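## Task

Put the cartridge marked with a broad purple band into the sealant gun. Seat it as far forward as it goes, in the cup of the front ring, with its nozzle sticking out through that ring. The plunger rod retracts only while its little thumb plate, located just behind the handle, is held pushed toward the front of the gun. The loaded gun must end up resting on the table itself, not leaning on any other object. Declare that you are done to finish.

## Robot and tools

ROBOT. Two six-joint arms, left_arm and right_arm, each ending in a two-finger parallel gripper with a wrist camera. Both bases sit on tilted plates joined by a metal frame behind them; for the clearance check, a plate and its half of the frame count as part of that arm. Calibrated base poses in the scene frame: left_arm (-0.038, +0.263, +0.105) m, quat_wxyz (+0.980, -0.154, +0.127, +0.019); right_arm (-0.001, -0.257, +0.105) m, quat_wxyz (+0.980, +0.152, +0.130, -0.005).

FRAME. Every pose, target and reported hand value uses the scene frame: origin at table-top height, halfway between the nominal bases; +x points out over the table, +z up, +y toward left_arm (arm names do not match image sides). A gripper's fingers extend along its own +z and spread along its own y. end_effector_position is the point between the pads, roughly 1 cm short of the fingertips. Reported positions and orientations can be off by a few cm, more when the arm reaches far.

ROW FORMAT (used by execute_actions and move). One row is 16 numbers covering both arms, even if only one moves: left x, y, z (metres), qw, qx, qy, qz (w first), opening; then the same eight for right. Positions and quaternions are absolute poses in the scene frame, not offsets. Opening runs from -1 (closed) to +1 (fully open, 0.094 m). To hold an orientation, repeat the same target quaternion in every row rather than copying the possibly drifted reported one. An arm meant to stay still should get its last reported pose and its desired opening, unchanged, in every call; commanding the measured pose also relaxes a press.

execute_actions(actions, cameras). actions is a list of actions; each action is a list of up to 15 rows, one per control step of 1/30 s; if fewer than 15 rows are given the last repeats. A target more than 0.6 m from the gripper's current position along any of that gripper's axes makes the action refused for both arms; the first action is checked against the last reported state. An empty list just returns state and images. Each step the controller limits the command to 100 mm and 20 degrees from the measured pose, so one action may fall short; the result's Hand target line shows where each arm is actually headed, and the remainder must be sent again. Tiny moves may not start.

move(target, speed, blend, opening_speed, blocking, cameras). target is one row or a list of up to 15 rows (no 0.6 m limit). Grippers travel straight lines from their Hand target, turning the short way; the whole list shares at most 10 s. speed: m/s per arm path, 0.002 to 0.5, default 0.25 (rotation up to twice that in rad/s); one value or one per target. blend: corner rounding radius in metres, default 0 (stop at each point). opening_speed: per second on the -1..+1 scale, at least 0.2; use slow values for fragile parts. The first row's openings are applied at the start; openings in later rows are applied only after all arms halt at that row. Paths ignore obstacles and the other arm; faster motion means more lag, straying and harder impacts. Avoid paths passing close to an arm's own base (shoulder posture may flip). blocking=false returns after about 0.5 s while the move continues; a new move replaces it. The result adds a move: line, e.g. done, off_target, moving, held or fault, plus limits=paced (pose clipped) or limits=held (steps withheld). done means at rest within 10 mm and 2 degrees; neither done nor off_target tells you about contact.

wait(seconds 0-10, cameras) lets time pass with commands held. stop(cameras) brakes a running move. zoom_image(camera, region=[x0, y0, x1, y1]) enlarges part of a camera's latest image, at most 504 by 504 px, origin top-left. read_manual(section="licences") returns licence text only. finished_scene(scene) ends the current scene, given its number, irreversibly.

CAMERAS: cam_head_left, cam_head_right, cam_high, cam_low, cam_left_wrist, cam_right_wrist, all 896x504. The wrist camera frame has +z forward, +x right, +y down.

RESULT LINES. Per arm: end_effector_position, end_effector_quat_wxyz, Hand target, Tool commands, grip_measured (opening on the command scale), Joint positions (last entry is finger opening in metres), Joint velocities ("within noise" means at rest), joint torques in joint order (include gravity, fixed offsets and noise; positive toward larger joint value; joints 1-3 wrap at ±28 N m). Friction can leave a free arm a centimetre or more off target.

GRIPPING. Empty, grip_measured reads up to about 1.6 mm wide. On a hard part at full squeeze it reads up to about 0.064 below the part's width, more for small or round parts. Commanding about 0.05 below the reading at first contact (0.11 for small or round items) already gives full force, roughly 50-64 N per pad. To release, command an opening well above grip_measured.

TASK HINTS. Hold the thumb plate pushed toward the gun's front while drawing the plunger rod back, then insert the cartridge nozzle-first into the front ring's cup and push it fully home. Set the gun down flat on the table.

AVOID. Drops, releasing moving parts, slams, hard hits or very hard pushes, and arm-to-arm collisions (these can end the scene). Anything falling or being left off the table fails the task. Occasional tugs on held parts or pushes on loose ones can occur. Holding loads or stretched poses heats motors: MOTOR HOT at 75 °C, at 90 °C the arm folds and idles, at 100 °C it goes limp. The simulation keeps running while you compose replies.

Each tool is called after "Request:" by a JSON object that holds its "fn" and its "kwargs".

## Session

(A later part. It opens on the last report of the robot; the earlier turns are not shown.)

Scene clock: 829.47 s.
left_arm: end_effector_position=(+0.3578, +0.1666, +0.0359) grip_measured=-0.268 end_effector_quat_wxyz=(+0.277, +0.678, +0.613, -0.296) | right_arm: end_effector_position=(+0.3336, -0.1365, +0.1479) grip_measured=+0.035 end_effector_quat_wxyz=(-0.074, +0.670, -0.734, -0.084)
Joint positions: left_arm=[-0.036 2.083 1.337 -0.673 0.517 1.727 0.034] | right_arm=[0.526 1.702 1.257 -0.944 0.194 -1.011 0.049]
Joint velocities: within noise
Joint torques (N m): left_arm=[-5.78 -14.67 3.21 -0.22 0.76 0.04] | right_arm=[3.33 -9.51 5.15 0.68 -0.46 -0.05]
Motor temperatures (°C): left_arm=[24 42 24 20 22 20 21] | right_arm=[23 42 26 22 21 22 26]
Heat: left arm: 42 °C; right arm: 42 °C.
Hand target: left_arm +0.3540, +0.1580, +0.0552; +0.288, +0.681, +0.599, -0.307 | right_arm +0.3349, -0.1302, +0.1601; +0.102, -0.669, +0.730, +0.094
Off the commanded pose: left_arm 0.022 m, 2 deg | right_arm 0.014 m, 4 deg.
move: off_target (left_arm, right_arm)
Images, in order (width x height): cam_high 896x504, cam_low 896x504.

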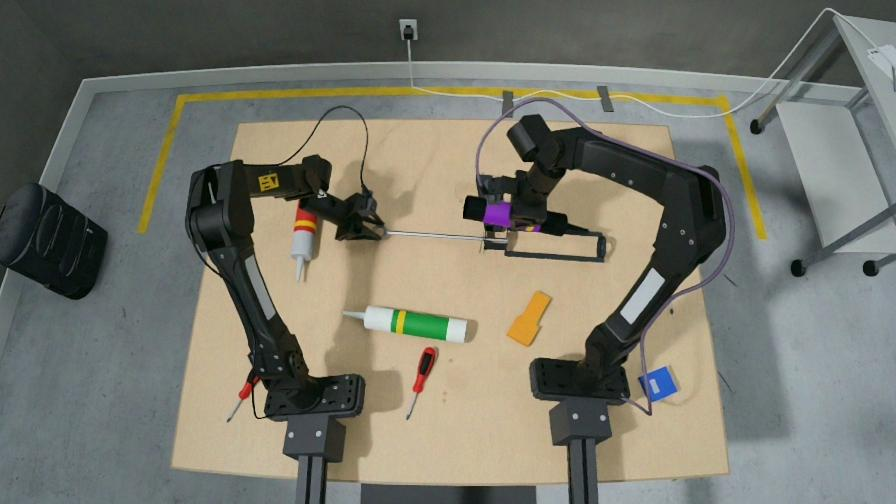

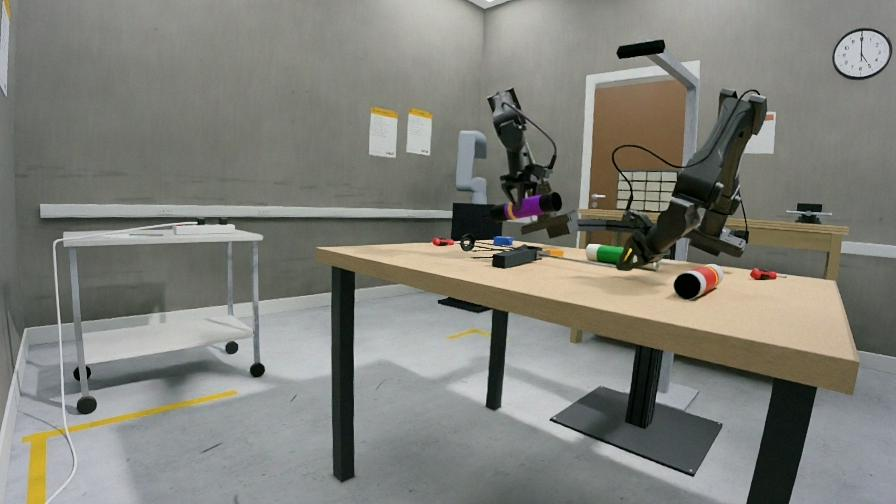

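Request:
{"fn": "move", "kwargs": {"target": [0.354,0.158,0.050,0.2881,0.6803,0.5988,-0.3063,-0.5,0.342,-0.152,0.095,0.1026,-0.6690,0.7301,0.0940,-0.3], "speed": 0.08, "cameras": ["cam_low","cam_high","cam_right_wrist"]}}

Request:
{"fn": "zoom_image", "kwargs": {"camera": "cam_high", "region": [470, 210, 620, 290]}}

Request:
{"fn": "zoom_image", "kwargs": {"camera": "cam_low", "region": [450, 215, 550, 271]}}

Scene clock: 850.27 s.
left_arm: end_effector_position=(+0.3578, +0.1667, +0.0359) grip_measured=-0.268 end_effector_quat_wxyz=(+0.277, +0.678, +0.613, -0.296) | right_arm: end_effector_position=(+0.3428, -0.1609, +0.0946) grip_measured=+0.035 end_effector_quat_wxyz=(-0.089, +0.666, -0.736, -0.080)
Joint positions: left_arm=[-0.036 2.083 1.337 -0.673 0.517 1.727 0.034] | right_arm=[0.382 1.72 1.107 -0.717 0.162 -1.154 0.049]
Joint velocities: within noise
Joint torques (N m): left_arm=[-5.35 -13.39 3.12 -0.11 0.76 0.1] | right_arm=[2.88 -6.52 4.9 0.64 -0.5 -0.07]
Motor temperatures (°C): left_arm=[24 45 24 20 22 20 22] | right_arm=[23 42 26 22 21 22 26]
Heat: left arm: 45 °C; right arm: 42 °C.
Hand target: left_arm +0.3540, +0.1581, +0.0496; +0.288, +0.681, +0.599, -0.307 | right_arm +0.3419, -0.1522, +0.0952; +0.102, -0.669, +0.730, +0.094
Off the commanded pose: left_arm 0.017 m, 2 deg | right_arm 0.009 m, 2 deg.
move: off_target (left_arm)
Images, in order (width x height): cam_high 896x504, cam_low 896x504, cam_right_wrist 896x504.

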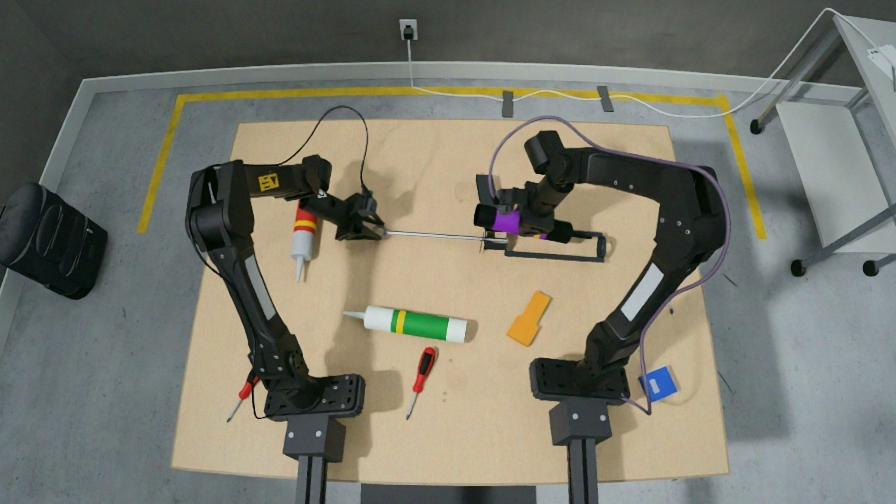

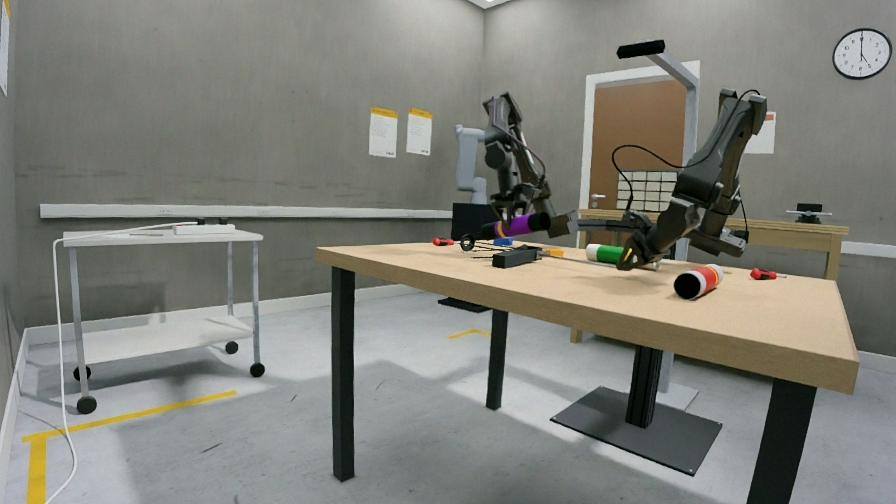

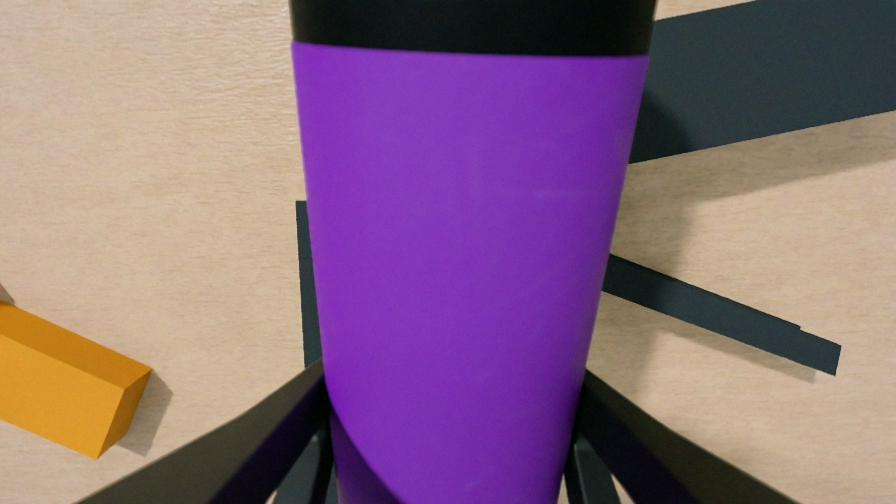

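Scaled by 3.360 from the camera's 896x504 image, which has a finer 1280x720 frame.

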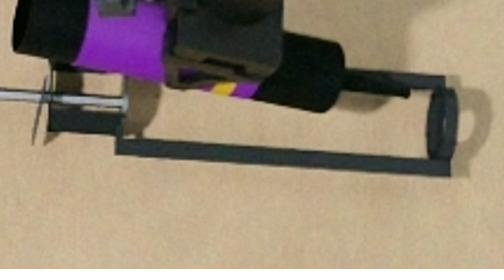

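Scaled by 5.040 from the camera's 896x504 image, which has a finer 1280x720 frame.

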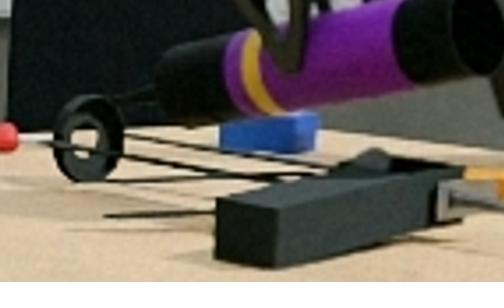

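Request:
{"fn": "move", "kwargs": {"target": [0.354,0.158,0.050,0.2881,0.6803,0.5988,-0.3063,-0.5,0.342,-0.146,0.065,0.1026,-0.6690,0.7301,0.0940,-0.3], "speed": 0.06, "cameras": ["cam_low","cam_high","cam_right_wrist","cam_head_right"]}}

Request:
{"fn": "zoom_image", "kwargs": {"camera": "cam_high", "region": [470, 210, 620, 290]}}

Request:
{"fn": "zoom_image", "kwargs": {"camera": "cam_low", "region": [450, 215, 550, 271]}}

Scene clock: 866.17 s.
left_arm: end_effector_position=(+0.3580, +0.1673, +0.0352) grip_measured=-0.268 end_effector_quat_wxyz=(+0.275, +0.679, +0.614, -0.294) | right_arm: end_effector_position=(+0.3415, -0.1545, +0.0685) grip_measured=+0.035 end_effector_quat_wxyz=(-0.088, +0.667, -0.735, -0.084)
Joint positions: left_arm=[-0.036 2.083 1.337 -0.671 0.512 1.727 0.034] | right_arm=[0.367 1.781 1.067 -0.618 0.152 -1.17 0.049]
Joint velocities: within noise
Joint torques (N m): left_arm=[-5.37 -13.42 3.14 -0.11 0.81 0.1] | right_arm=[2.71 -6.05 4.21 0.89 -0.45 -0.08]
Motor temperatures (°C): left_arm=[24 44 24 20 22 20 22] | right_arm=[22 39 26 22 21 22 26]
Heat: left arm: 44 °C; right arm: 39 °C.
Hand target: left_arm +0.3540, +0.1581, +0.0496; +0.288, +0.681, +0.599, -0.307 | right_arm +0.3419, -0.1462, +0.0654; +0.102, -0.669, +0.730, +0.094
Off the commanded pose: left_arm 0.018 m, 3 deg | right_arm 0.009 m, 2 deg.
move: off_target (left_arm)
Images, in order (width x height): cam_head_right 896x504, cam_high 896x504, cam_low 896x504, cam_right_wrist 896x504.

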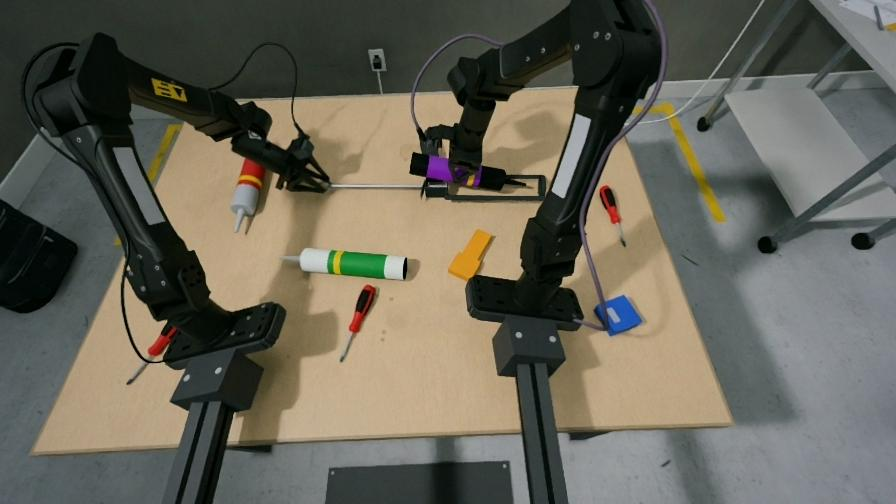

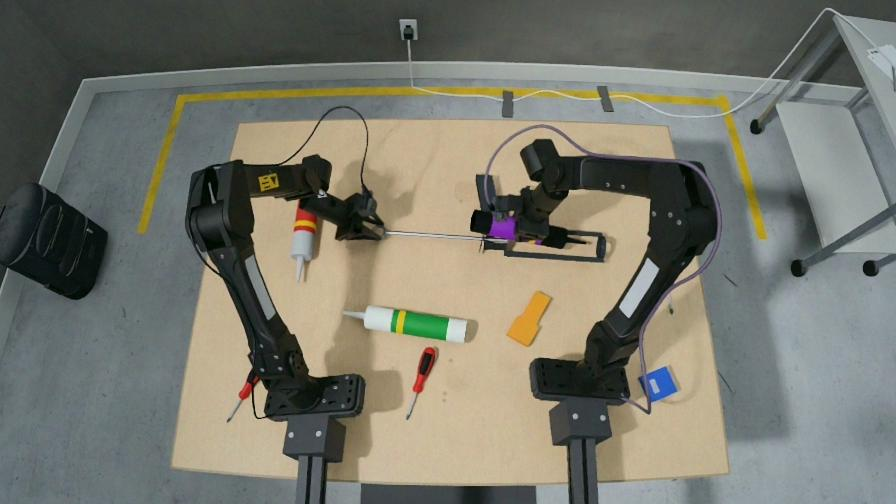

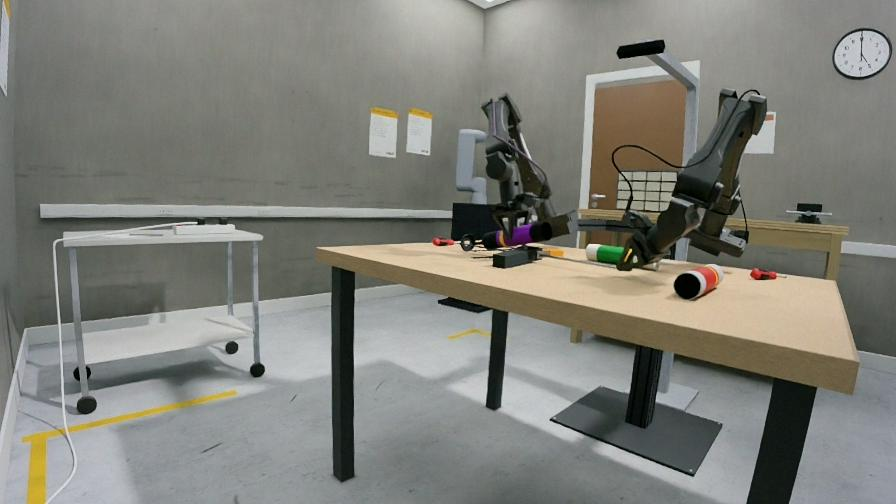

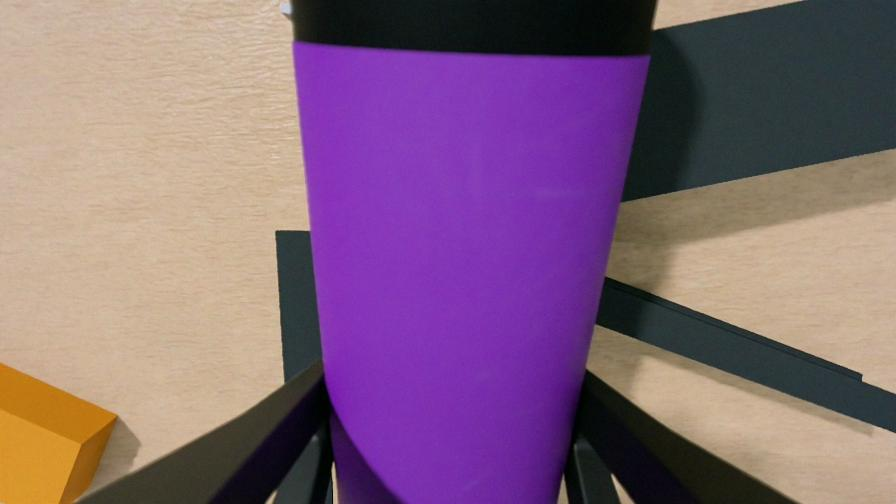

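Scaled by 3.360 from the camera's 896x504 image, which has a finer 1280x720 frame.

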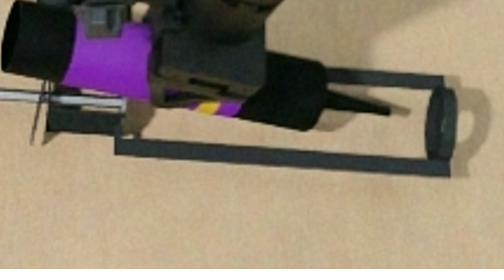

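Scaled by 5.040 from the camera's 896x504 image, which has a finer 1280x720 frame.

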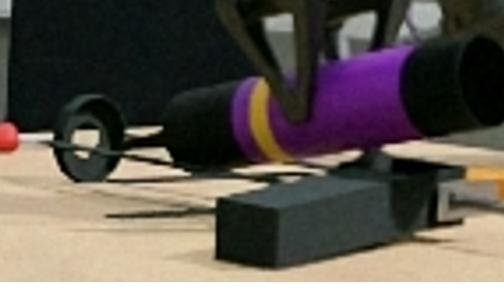

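Request:
{"fn": "zoom_image", "kwargs": {"camera": "cam_high", "region": [560, 225, 620, 265]}}

Scaled by 8.400 from the camera's 896x504 image, which has a finer 1280x720 frame.

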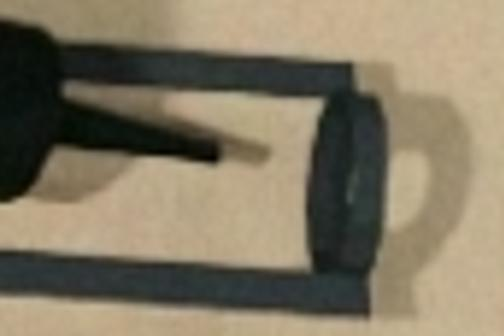

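Request:
{"fn": "move", "kwargs": {"target": [0.354,0.158,0.050,0.2881,0.6803,0.5988,-0.3063,-0.5,0.331,-0.146,0.062,0.1014,-0.6786,0.7213,0.0954,-0.3], "speed": 0.06, "cameras": ["cam_low","cam_high","cam_right_wrist"]}}

Request:
{"fn": "zoom_image", "kwargs": {"camera": "cam_high", "region": [540, 220, 630, 270]}}

Request:
{"fn": "zoom_image", "kwargs": {"camera": "cam_low", "region": [450, 225, 500, 255]}}

Scene clock: 902.13 s.
left_arm: end_effector_position=(+0.3589, +0.1684, +0.0339) grip_measured=-0.268 end_effector_quat_wxyz=(+0.274, +0.681, +0.615, -0.290) | right_arm: end_effector_position=(+0.3403, -0.1533, +0.0666) grip_measured=+0.035 end_effector_quat_wxyz=(-0.098, +0.666, -0.735, -0.082)
Joint positions: left_arm=[-0.036 2.083 1.337 -0.667 0.502 1.727 0.034] | right_arm=[0.367 1.77 1.039 -0.582 0.148 -1.172 0.049]
Joint velocities: within noise
Joint torques (N m): left_arm=[-5.34 -13.41 3.12 -0.16 0.89 0.1] | right_arm=[3.04 -6.53 2.61 0.73 -0.43 -0.24]
Motor temperatures (°C): left_arm=[24 44 24 20 22 20 22] | right_arm=[22 37 26 22 21 22 26]
Heat: left arm: 44 °C; right arm: 37 °C.
Hand target: left_arm +0.3541, +0.1582, +0.0495; +0.288, +0.681, +0.600, -0.306 | right_arm +0.3309, -0.1462, +0.0622; +0.101, -0.679, +0.721, +0.095
Off the commanded pose: left_arm 0.020 m, 3 deg | right_arm 0.013 m, 3 deg.
move: off_target (left_arm, right_arm)
Images, in order (width x height): cam_high 896x504, cam_low 896x504, cam_right_wrist 896x504.

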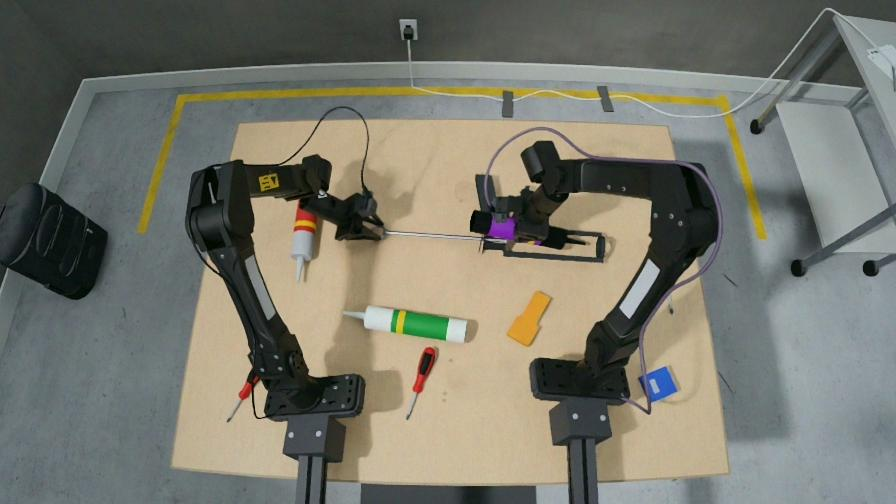

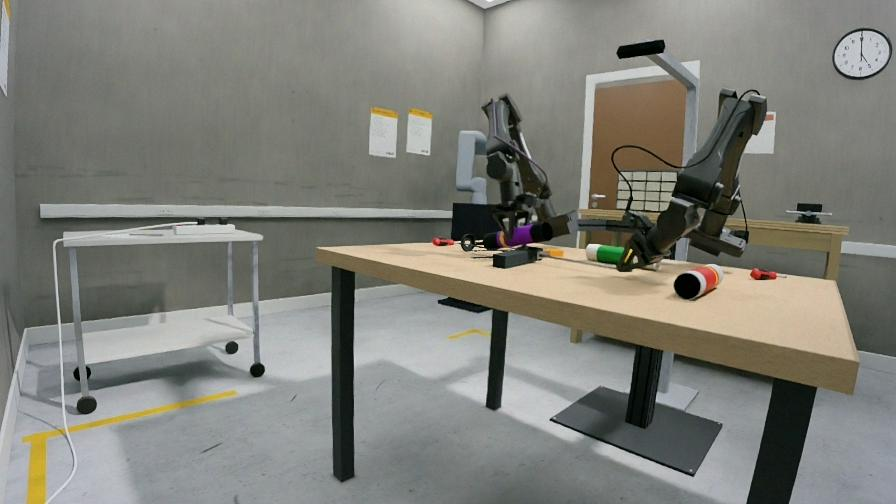

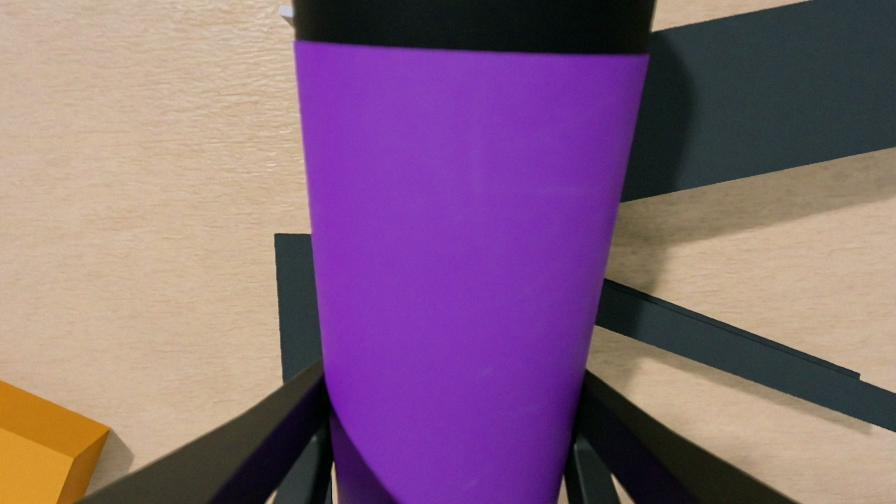

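Scaled by 5.600 from the camera's 896x504 image, which has a finer 1280x720 frame.

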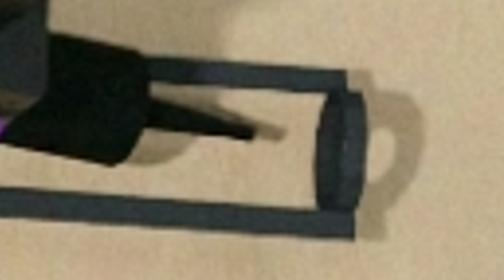

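Scaled by 10.080 from the camera's 896x504 image, which has a finer 1280x720 frame.

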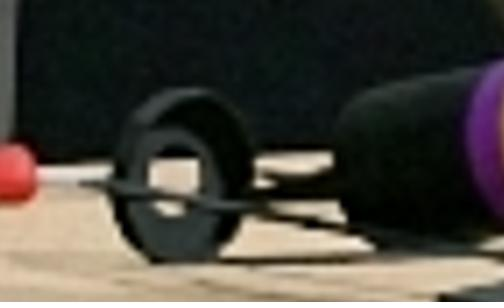

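Request:
{"fn": "move", "kwargs": {"target": [0.354,0.158,0.050,0.2881,0.6803,0.5988,-0.3063,-0.5,0.320,-0.148,0.064,0.1014,-0.6786,0.7213,0.0954,-0.3], "speed": 0.06, "cameras": ["cam_low","cam_high","cam_right_wrist"]}}

Request:
{"fn": "zoom_image", "kwargs": {"camera": "cam_high", "region": [540, 220, 630, 270]}}

Request:
{"fn": "zoom_image", "kwargs": {"camera": "cam_low", "region": [450, 225, 540, 275]}}

Scene clock: 910.43 s.
left_arm: end_effector_position=(+0.3589, +0.1684, +0.0339) grip_measured=-0.268 end_effector_quat_wxyz=(+0.274, +0.681, +0.615, -0.290) | right_arm: end_effector_position=(+0.3391, -0.1537, +0.0666) grip_measured=+0.035 end_effector_quat_wxyz=(-0.113, +0.661, -0.738, -0.075)
Joint positions: left_arm=[-0.036 2.083 1.337 -0.667 0.502 1.727 0.034] | right_arm=[0.367 1.742 0.993 -0.53 0.148 -1.172 0.049]
Joint velocities: within noise
Joint torques (N m): left_arm=[-5.33 -13.42 3.15 -0.16 0.9 0.09] | right_arm=[3.52 -6.97 2.58 0.31 -0.41 -0.17]
Motor temperatures (°C): left_arm=[24 45 24 20 22 20 22] | right_arm=[22 37 26 22 21 22 26]
Heat: left arm: 45 °C; right arm: 37 °C.
Hand target: left_arm +0.3541, +0.1582, +0.0495; +0.288, +0.681, +0.600, -0.307 | right_arm +0.3203, -0.1484, +0.0640; +0.101, -0.678, +0.721, +0.095
Off the commanded pose: left_arm 0.020 m, 3 deg | right_arm 0.020 m, 4 deg.
move: off_target (left_arm, right_arm)
Images, in order (width x height): cam_high 896x504, cam_low 896x504, cam_right_wrist 896x504.

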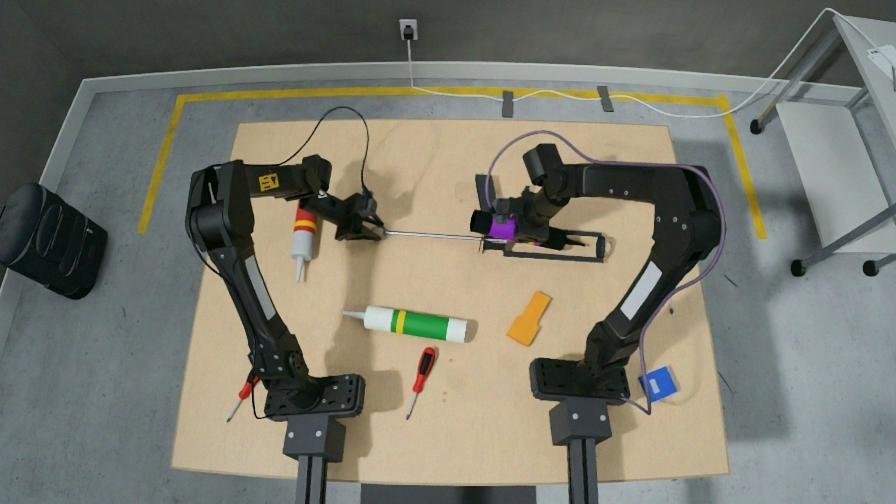

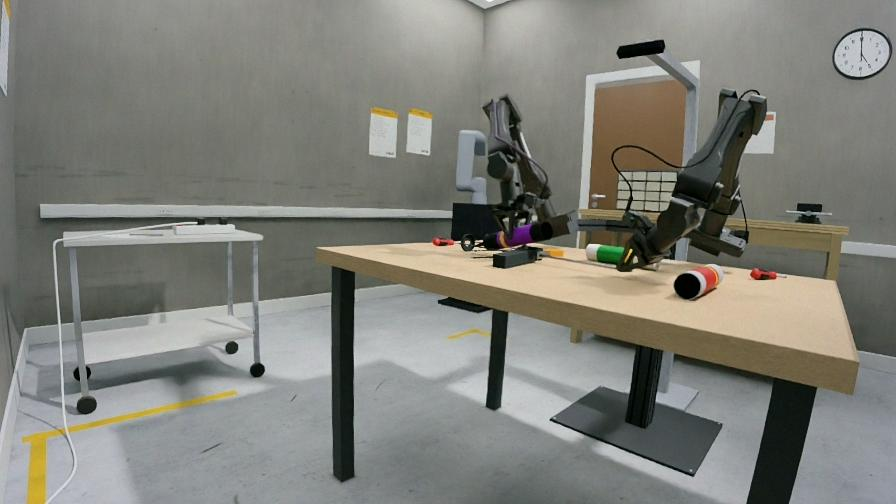

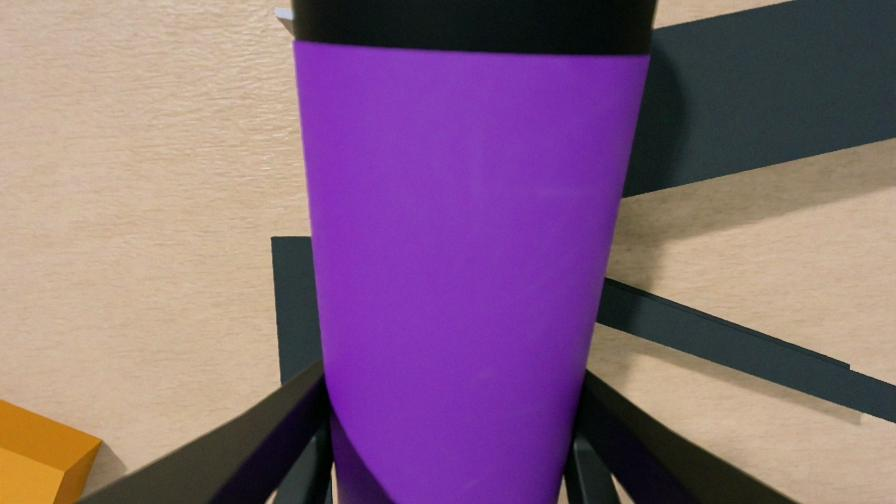

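Scaled by 5.600 from the camera's 896x504 image, which has a finer 1280x720 frame.

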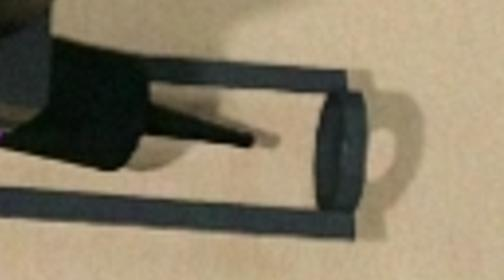

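Scaled by 5.600 from the camera's 896x504 image, which has a finer 1280x720 frame.

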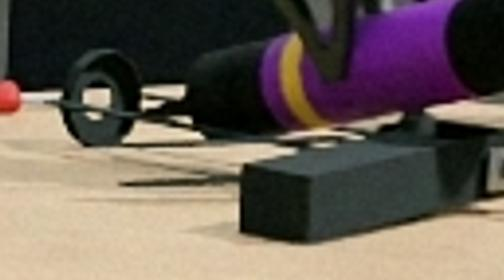

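Request:
{"fn": "move", "kwargs": {"target": [[0.354,0.158,0.050,0.2881,0.6803,0.5988,-0.3063,-0.5,0.330,-0.143,0.088,0.1014,-0.6786,0.7213,0.0954,-0.3],[0.354,0.158,0.050,0.2881,0.6803,0.5988,-0.3063,-0.5,0.328,-0.143,0.068,0.1014,-0.6786,0.7213,0.0954,-0.3]], "speed": 0.06, "cameras": ["cam_low","cam_high","cam_right_wrist"]}}

Request:
{"fn": "zoom_image", "kwargs": {"camera": "cam_high", "region": [540, 220, 630, 270]}}

Request:
{"fn": "zoom_image", "kwargs": {"camera": "cam_low", "region": [450, 225, 540, 275]}}

Scene clock: 916.83 s.
left_arm: end_effector_position=(+0.3589, +0.1685, +0.0338) grip_measured=-0.268 end_effector_quat_wxyz=(+0.273, +0.681, +0.615, -0.289) | right_arm: end_effector_position=(+0.3228, -0.1503, +0.0680) grip_measured=+0.035 end_effector_quat_wxyz=(-0.086, +0.680, -0.722, -0.089)
Joint positions: left_arm=[-0.036 2.083 1.337 -0.667 0.502 1.727 0.034] | right_arm=[0.393 1.749 1.003 -0.603 0.15 -1.178 0.049]
Joint velocities: within noise
Joint torques (N m): left_arm=[-5.33 -13.39 3.17 -0.15 0.9 0.09] | right_arm=[2.51 -5.71 5.67 0.74 -0.4 -0.02]
Motor temperatures (°C): left_arm=[24 45 24 20 23 20 22] | right_arm=[23 37 26 22 21 22 26]
Heat: left arm: 45 °C; right arm: 37 °C.
Hand target: left_arm +0.3541, +0.1582, +0.0495; +0.288, +0.681, +0.600, -0.306 | right_arm +0.3279, -0.1431, +0.0683; -0.101, +0.679, -0.721, -0.095
Off the commanded pose: left_arm 0.020 m, 3 deg | right_arm 0.009 m, 2 deg.
move: off_target (left_arm)
Images, in order (width x height): cam_high 896x504, cam_low 896x504, cam_right_wrist 896x504.

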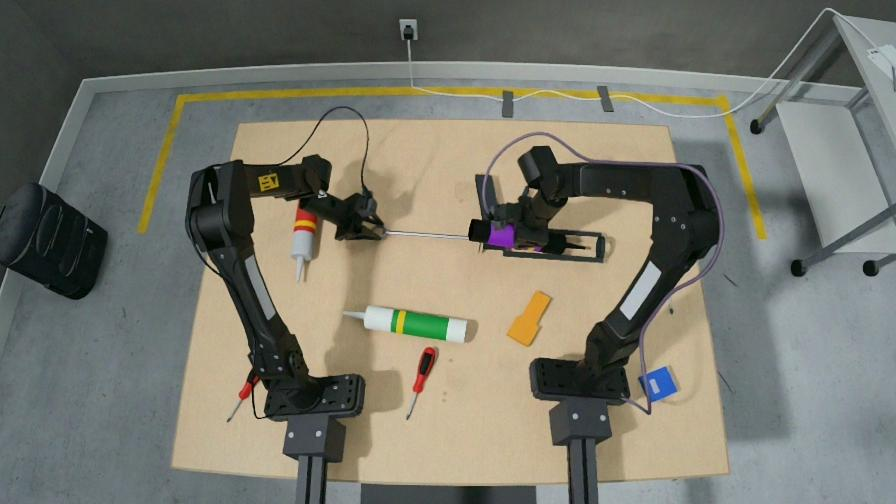

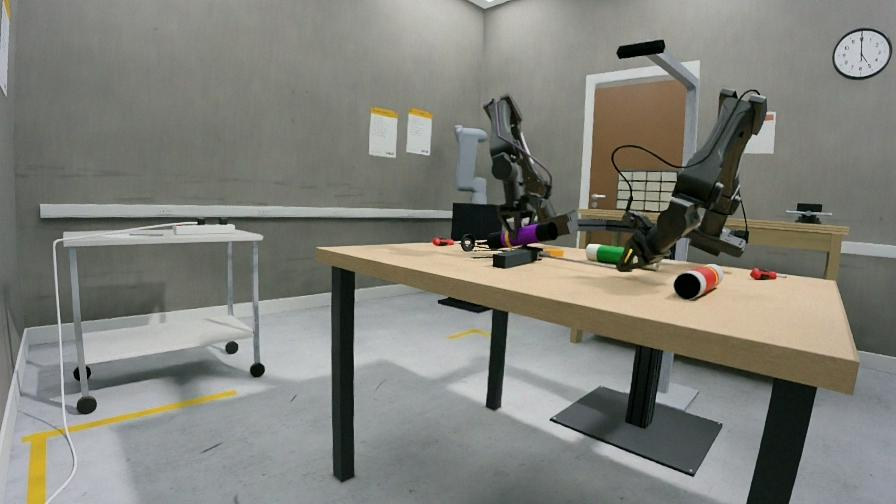

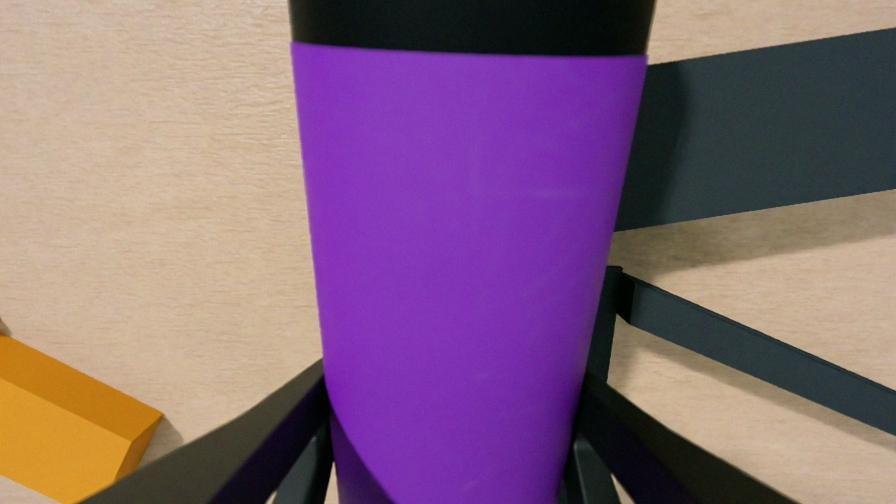

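Scaled by 5.600 from the camera's 896x504 image, which has a finer 1280x720 frame.

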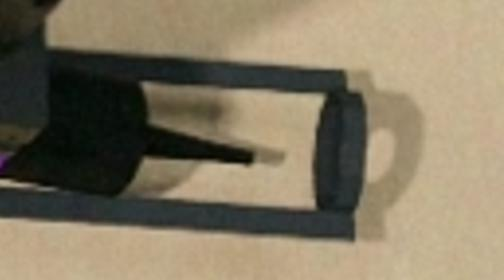

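Scaled by 5.600 from the camera's 896x504 image, which has a finer 1280x720 frame.

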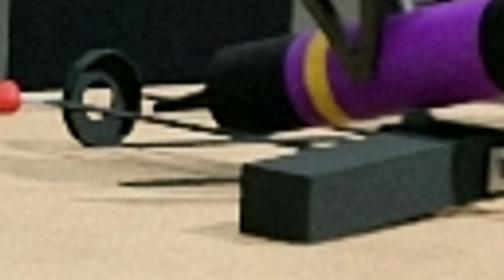

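Request:
{"fn": "move", "kwargs": {"target": [0.354,0.158,0.050,0.2881,0.6803,0.5988,-0.3063,-0.5,0.329,-0.152,0.068,0.1001,-0.6880,0.7123,0.0967,-0.3], "speed": 0.06, "cameras": ["cam_low","cam_high","cam_right_wrist"]}}

Request:
{"fn": "zoom_image", "kwargs": {"camera": "cam_high", "region": [540, 220, 630, 270]}}

Request:
{"fn": "zoom_image", "kwargs": {"camera": "cam_low", "region": [450, 225, 540, 275]}}

Scene clock: 932.57 s.
left_arm: end_effector_position=(+0.3589, +0.1685, +0.0338) grip_measured=-0.268 end_effector_quat_wxyz=(+0.273, +0.681, +0.615, -0.289) | right_arm: end_effector_position=(+0.3233, -0.1520, +0.0666) grip_measured=+0.035 end_effector_quat_wxyz=(-0.092, +0.689, -0.712, -0.100)
Joint positions: left_arm=[-0.036 2.083 1.337 -0.667 0.502 1.727 0.034] | right_arm=[0.37 1.749 1.003 -0.602 0.118 -1.226 0.049]
Joint velocities: within noise
Joint torques (N m): left_arm=[-5.31 -13.44 3.15 -0.15 0.9 0.1] | right_arm=[2.11 -6.52 5.86 0.53 -0.18 -0.03]
Motor temperatures (°C): left_arm=[24 45 24 20 23 20 22] | right_arm=[22 36 26 22 21 22 27]
Heat: left arm: 45 °C; right arm: 36 °C.
Hand target: left_arm +0.3541, +0.1582, +0.0495; +0.288, +0.681, +0.600, -0.307 | right_arm +0.3291, -0.1521, +0.0680; -0.100, +0.688, -0.712, -0.097
Off the commanded pose: left_arm 0.020 m, 3 deg | right_arm 0.006 m, 1 deg.
move: off_target (left_arm)
Images, in order (width x height): cam_high 896x504, cam_low 896x504, cam_right_wrist 896x504.

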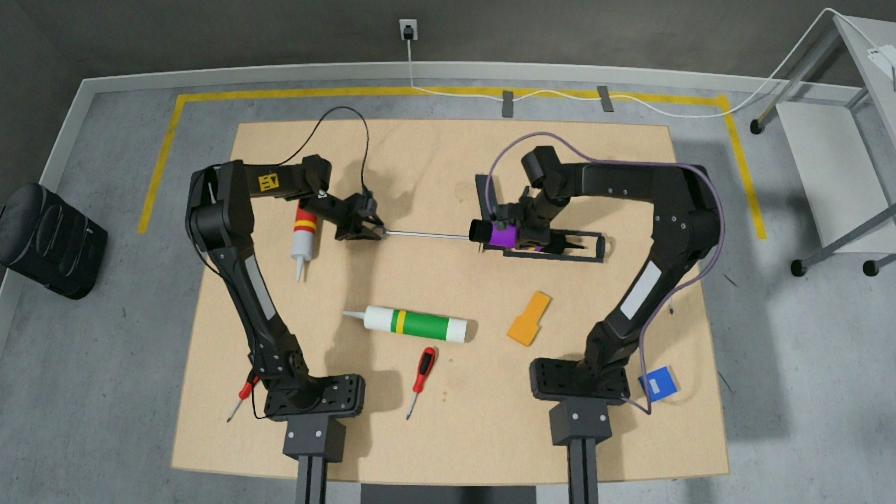

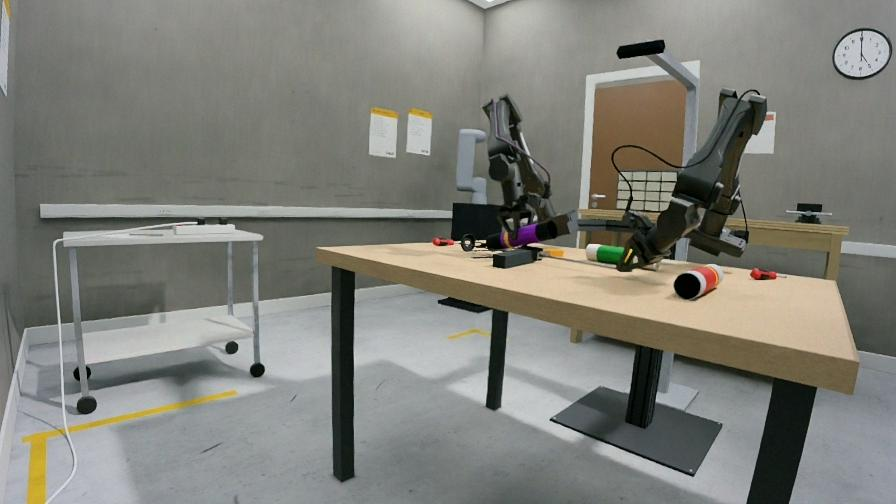

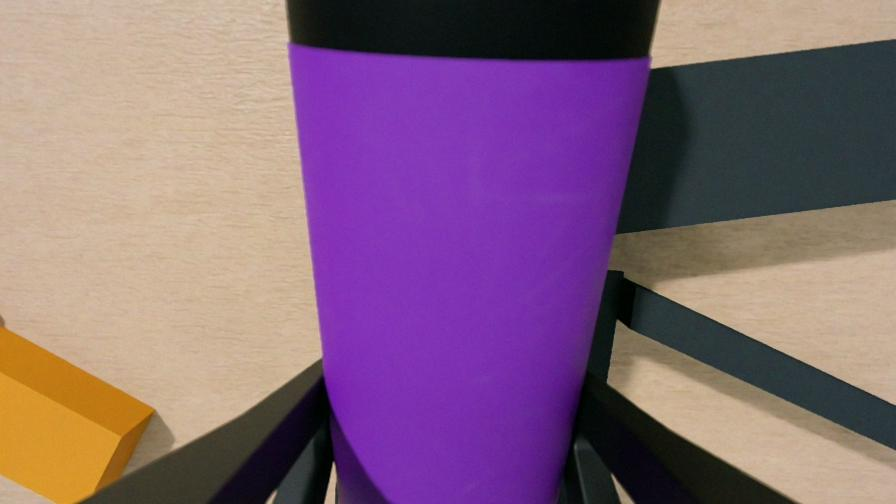

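Scaled by 5.600 from the camera's 896x504 image, which has a finer 1280x720 frame.

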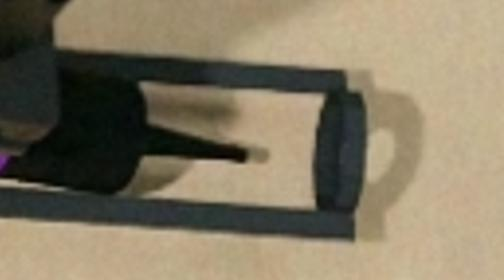

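Scaled by 5.600 from the camera's 896x504 image, which has a finer 1280x720 frame.

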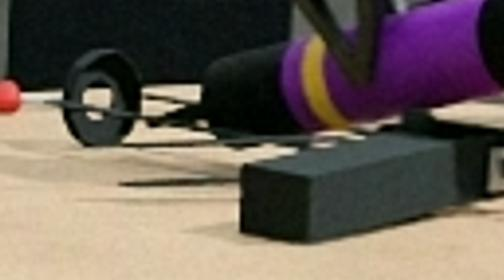

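Request:
{"fn": "move", "kwargs": {"target": [0.354,0.158,0.050,0.2881,0.6803,0.5988,-0.3063,-0.5,0.334,-0.160,0.077,0.0939,-0.6888,0.7131,0.0907,-0.3], "speed": 0.06, "cameras": ["cam_low","cam_high","cam_right_wrist"]}}

Request:
{"fn": "zoom_image", "kwargs": {"camera": "cam_high", "region": [540, 220, 630, 270]}}

Request:
{"fn": "zoom_image", "kwargs": {"camera": "cam_low", "region": [450, 225, 540, 275]}}

Scene clock: 942.73 s.
left_arm: end_effector_position=(+0.3589, +0.1685, +0.0338) grip_measured=-0.268 end_effector_quat_wxyz=(+0.273, +0.681, +0.615, -0.289) | right_arm: end_effector_position=(+0.3219, -0.1594, +0.0657) grip_measured=+0.035 end_effector_quat_wxyz=(-0.080, +0.690, -0.713, -0.097)
Joint positions: left_arm=[-0.036 2.083 1.337 -0.667 0.502 1.727 0.034] | right_arm=[0.358 1.749 1.011 -0.628 0.131 -1.234 0.049]
Joint velocities: within noise
Joint torques (N m): left_arm=[-5.31 -13.41 3.14 -0.16 0.91 0.09] | right_arm=[2.44 -7.82 8.47 0.14 -0.16 -0.02]
Motor temperatures (°C): left_arm=[24 45 24 20 23 20 22] | right_arm=[22 36 26 22 21 22 27]
Heat: left arm: 45 °C; right arm: 36 °C.
Hand target: left_arm +0.3541, +0.1582, +0.0495; +0.288, +0.681, +0.600, -0.307 | right_arm +0.3338, -0.1600, +0.0770; -0.094, +0.689, -0.713, -0.091
Off the commanded pose: left_arm 0.020 m, 3 deg | right_arm 0.017 m, 2 deg.
move: off_target (left_arm, right_arm)
Images, in order (width x height): cam_high 896x504, cam_low 896x504, cam_right_wrist 896x504.

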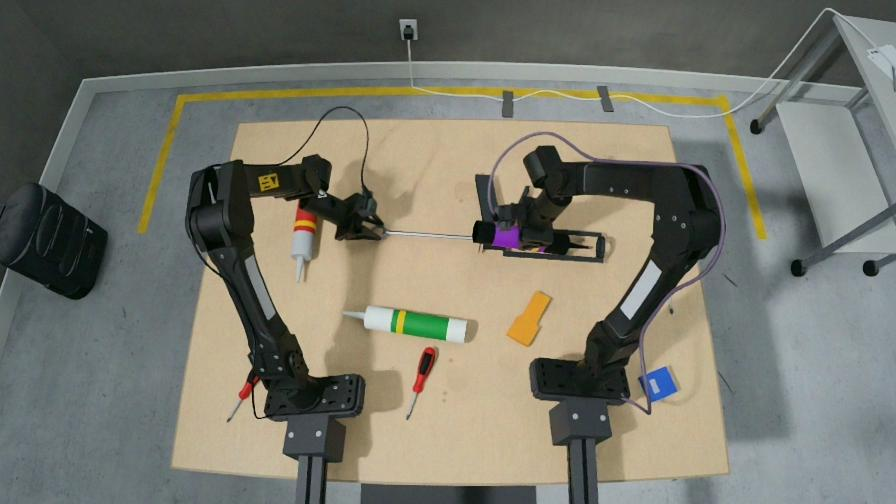

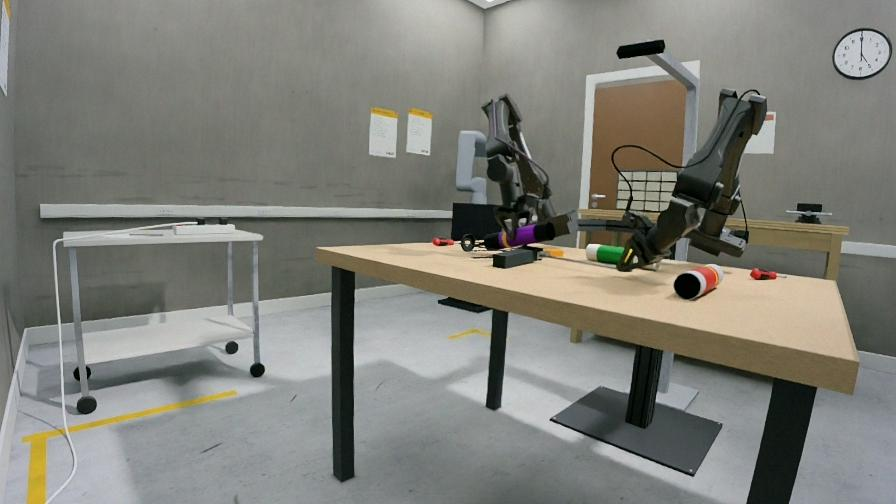

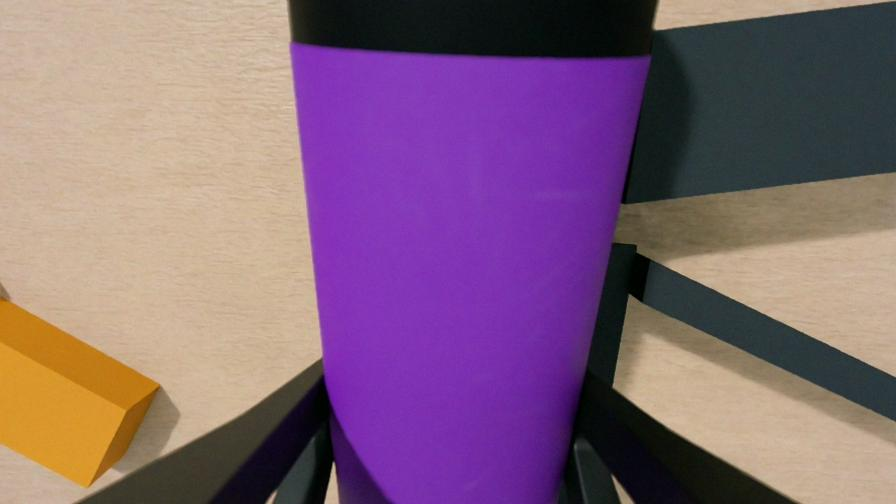

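Scaled by 5.600 from the camera's 896x504 image, which has a finer 1280x720 frame.

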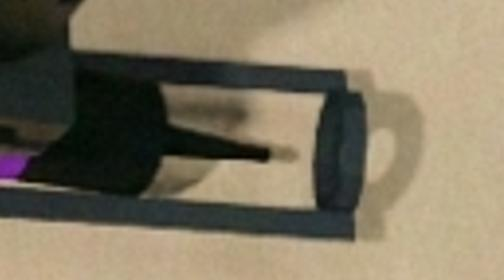

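Scaled by 5.600 from the camera's 896x504 image, which has a finer 1280x720 frame.

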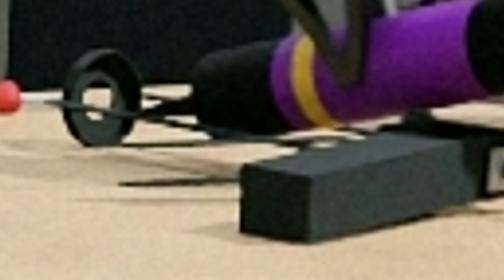

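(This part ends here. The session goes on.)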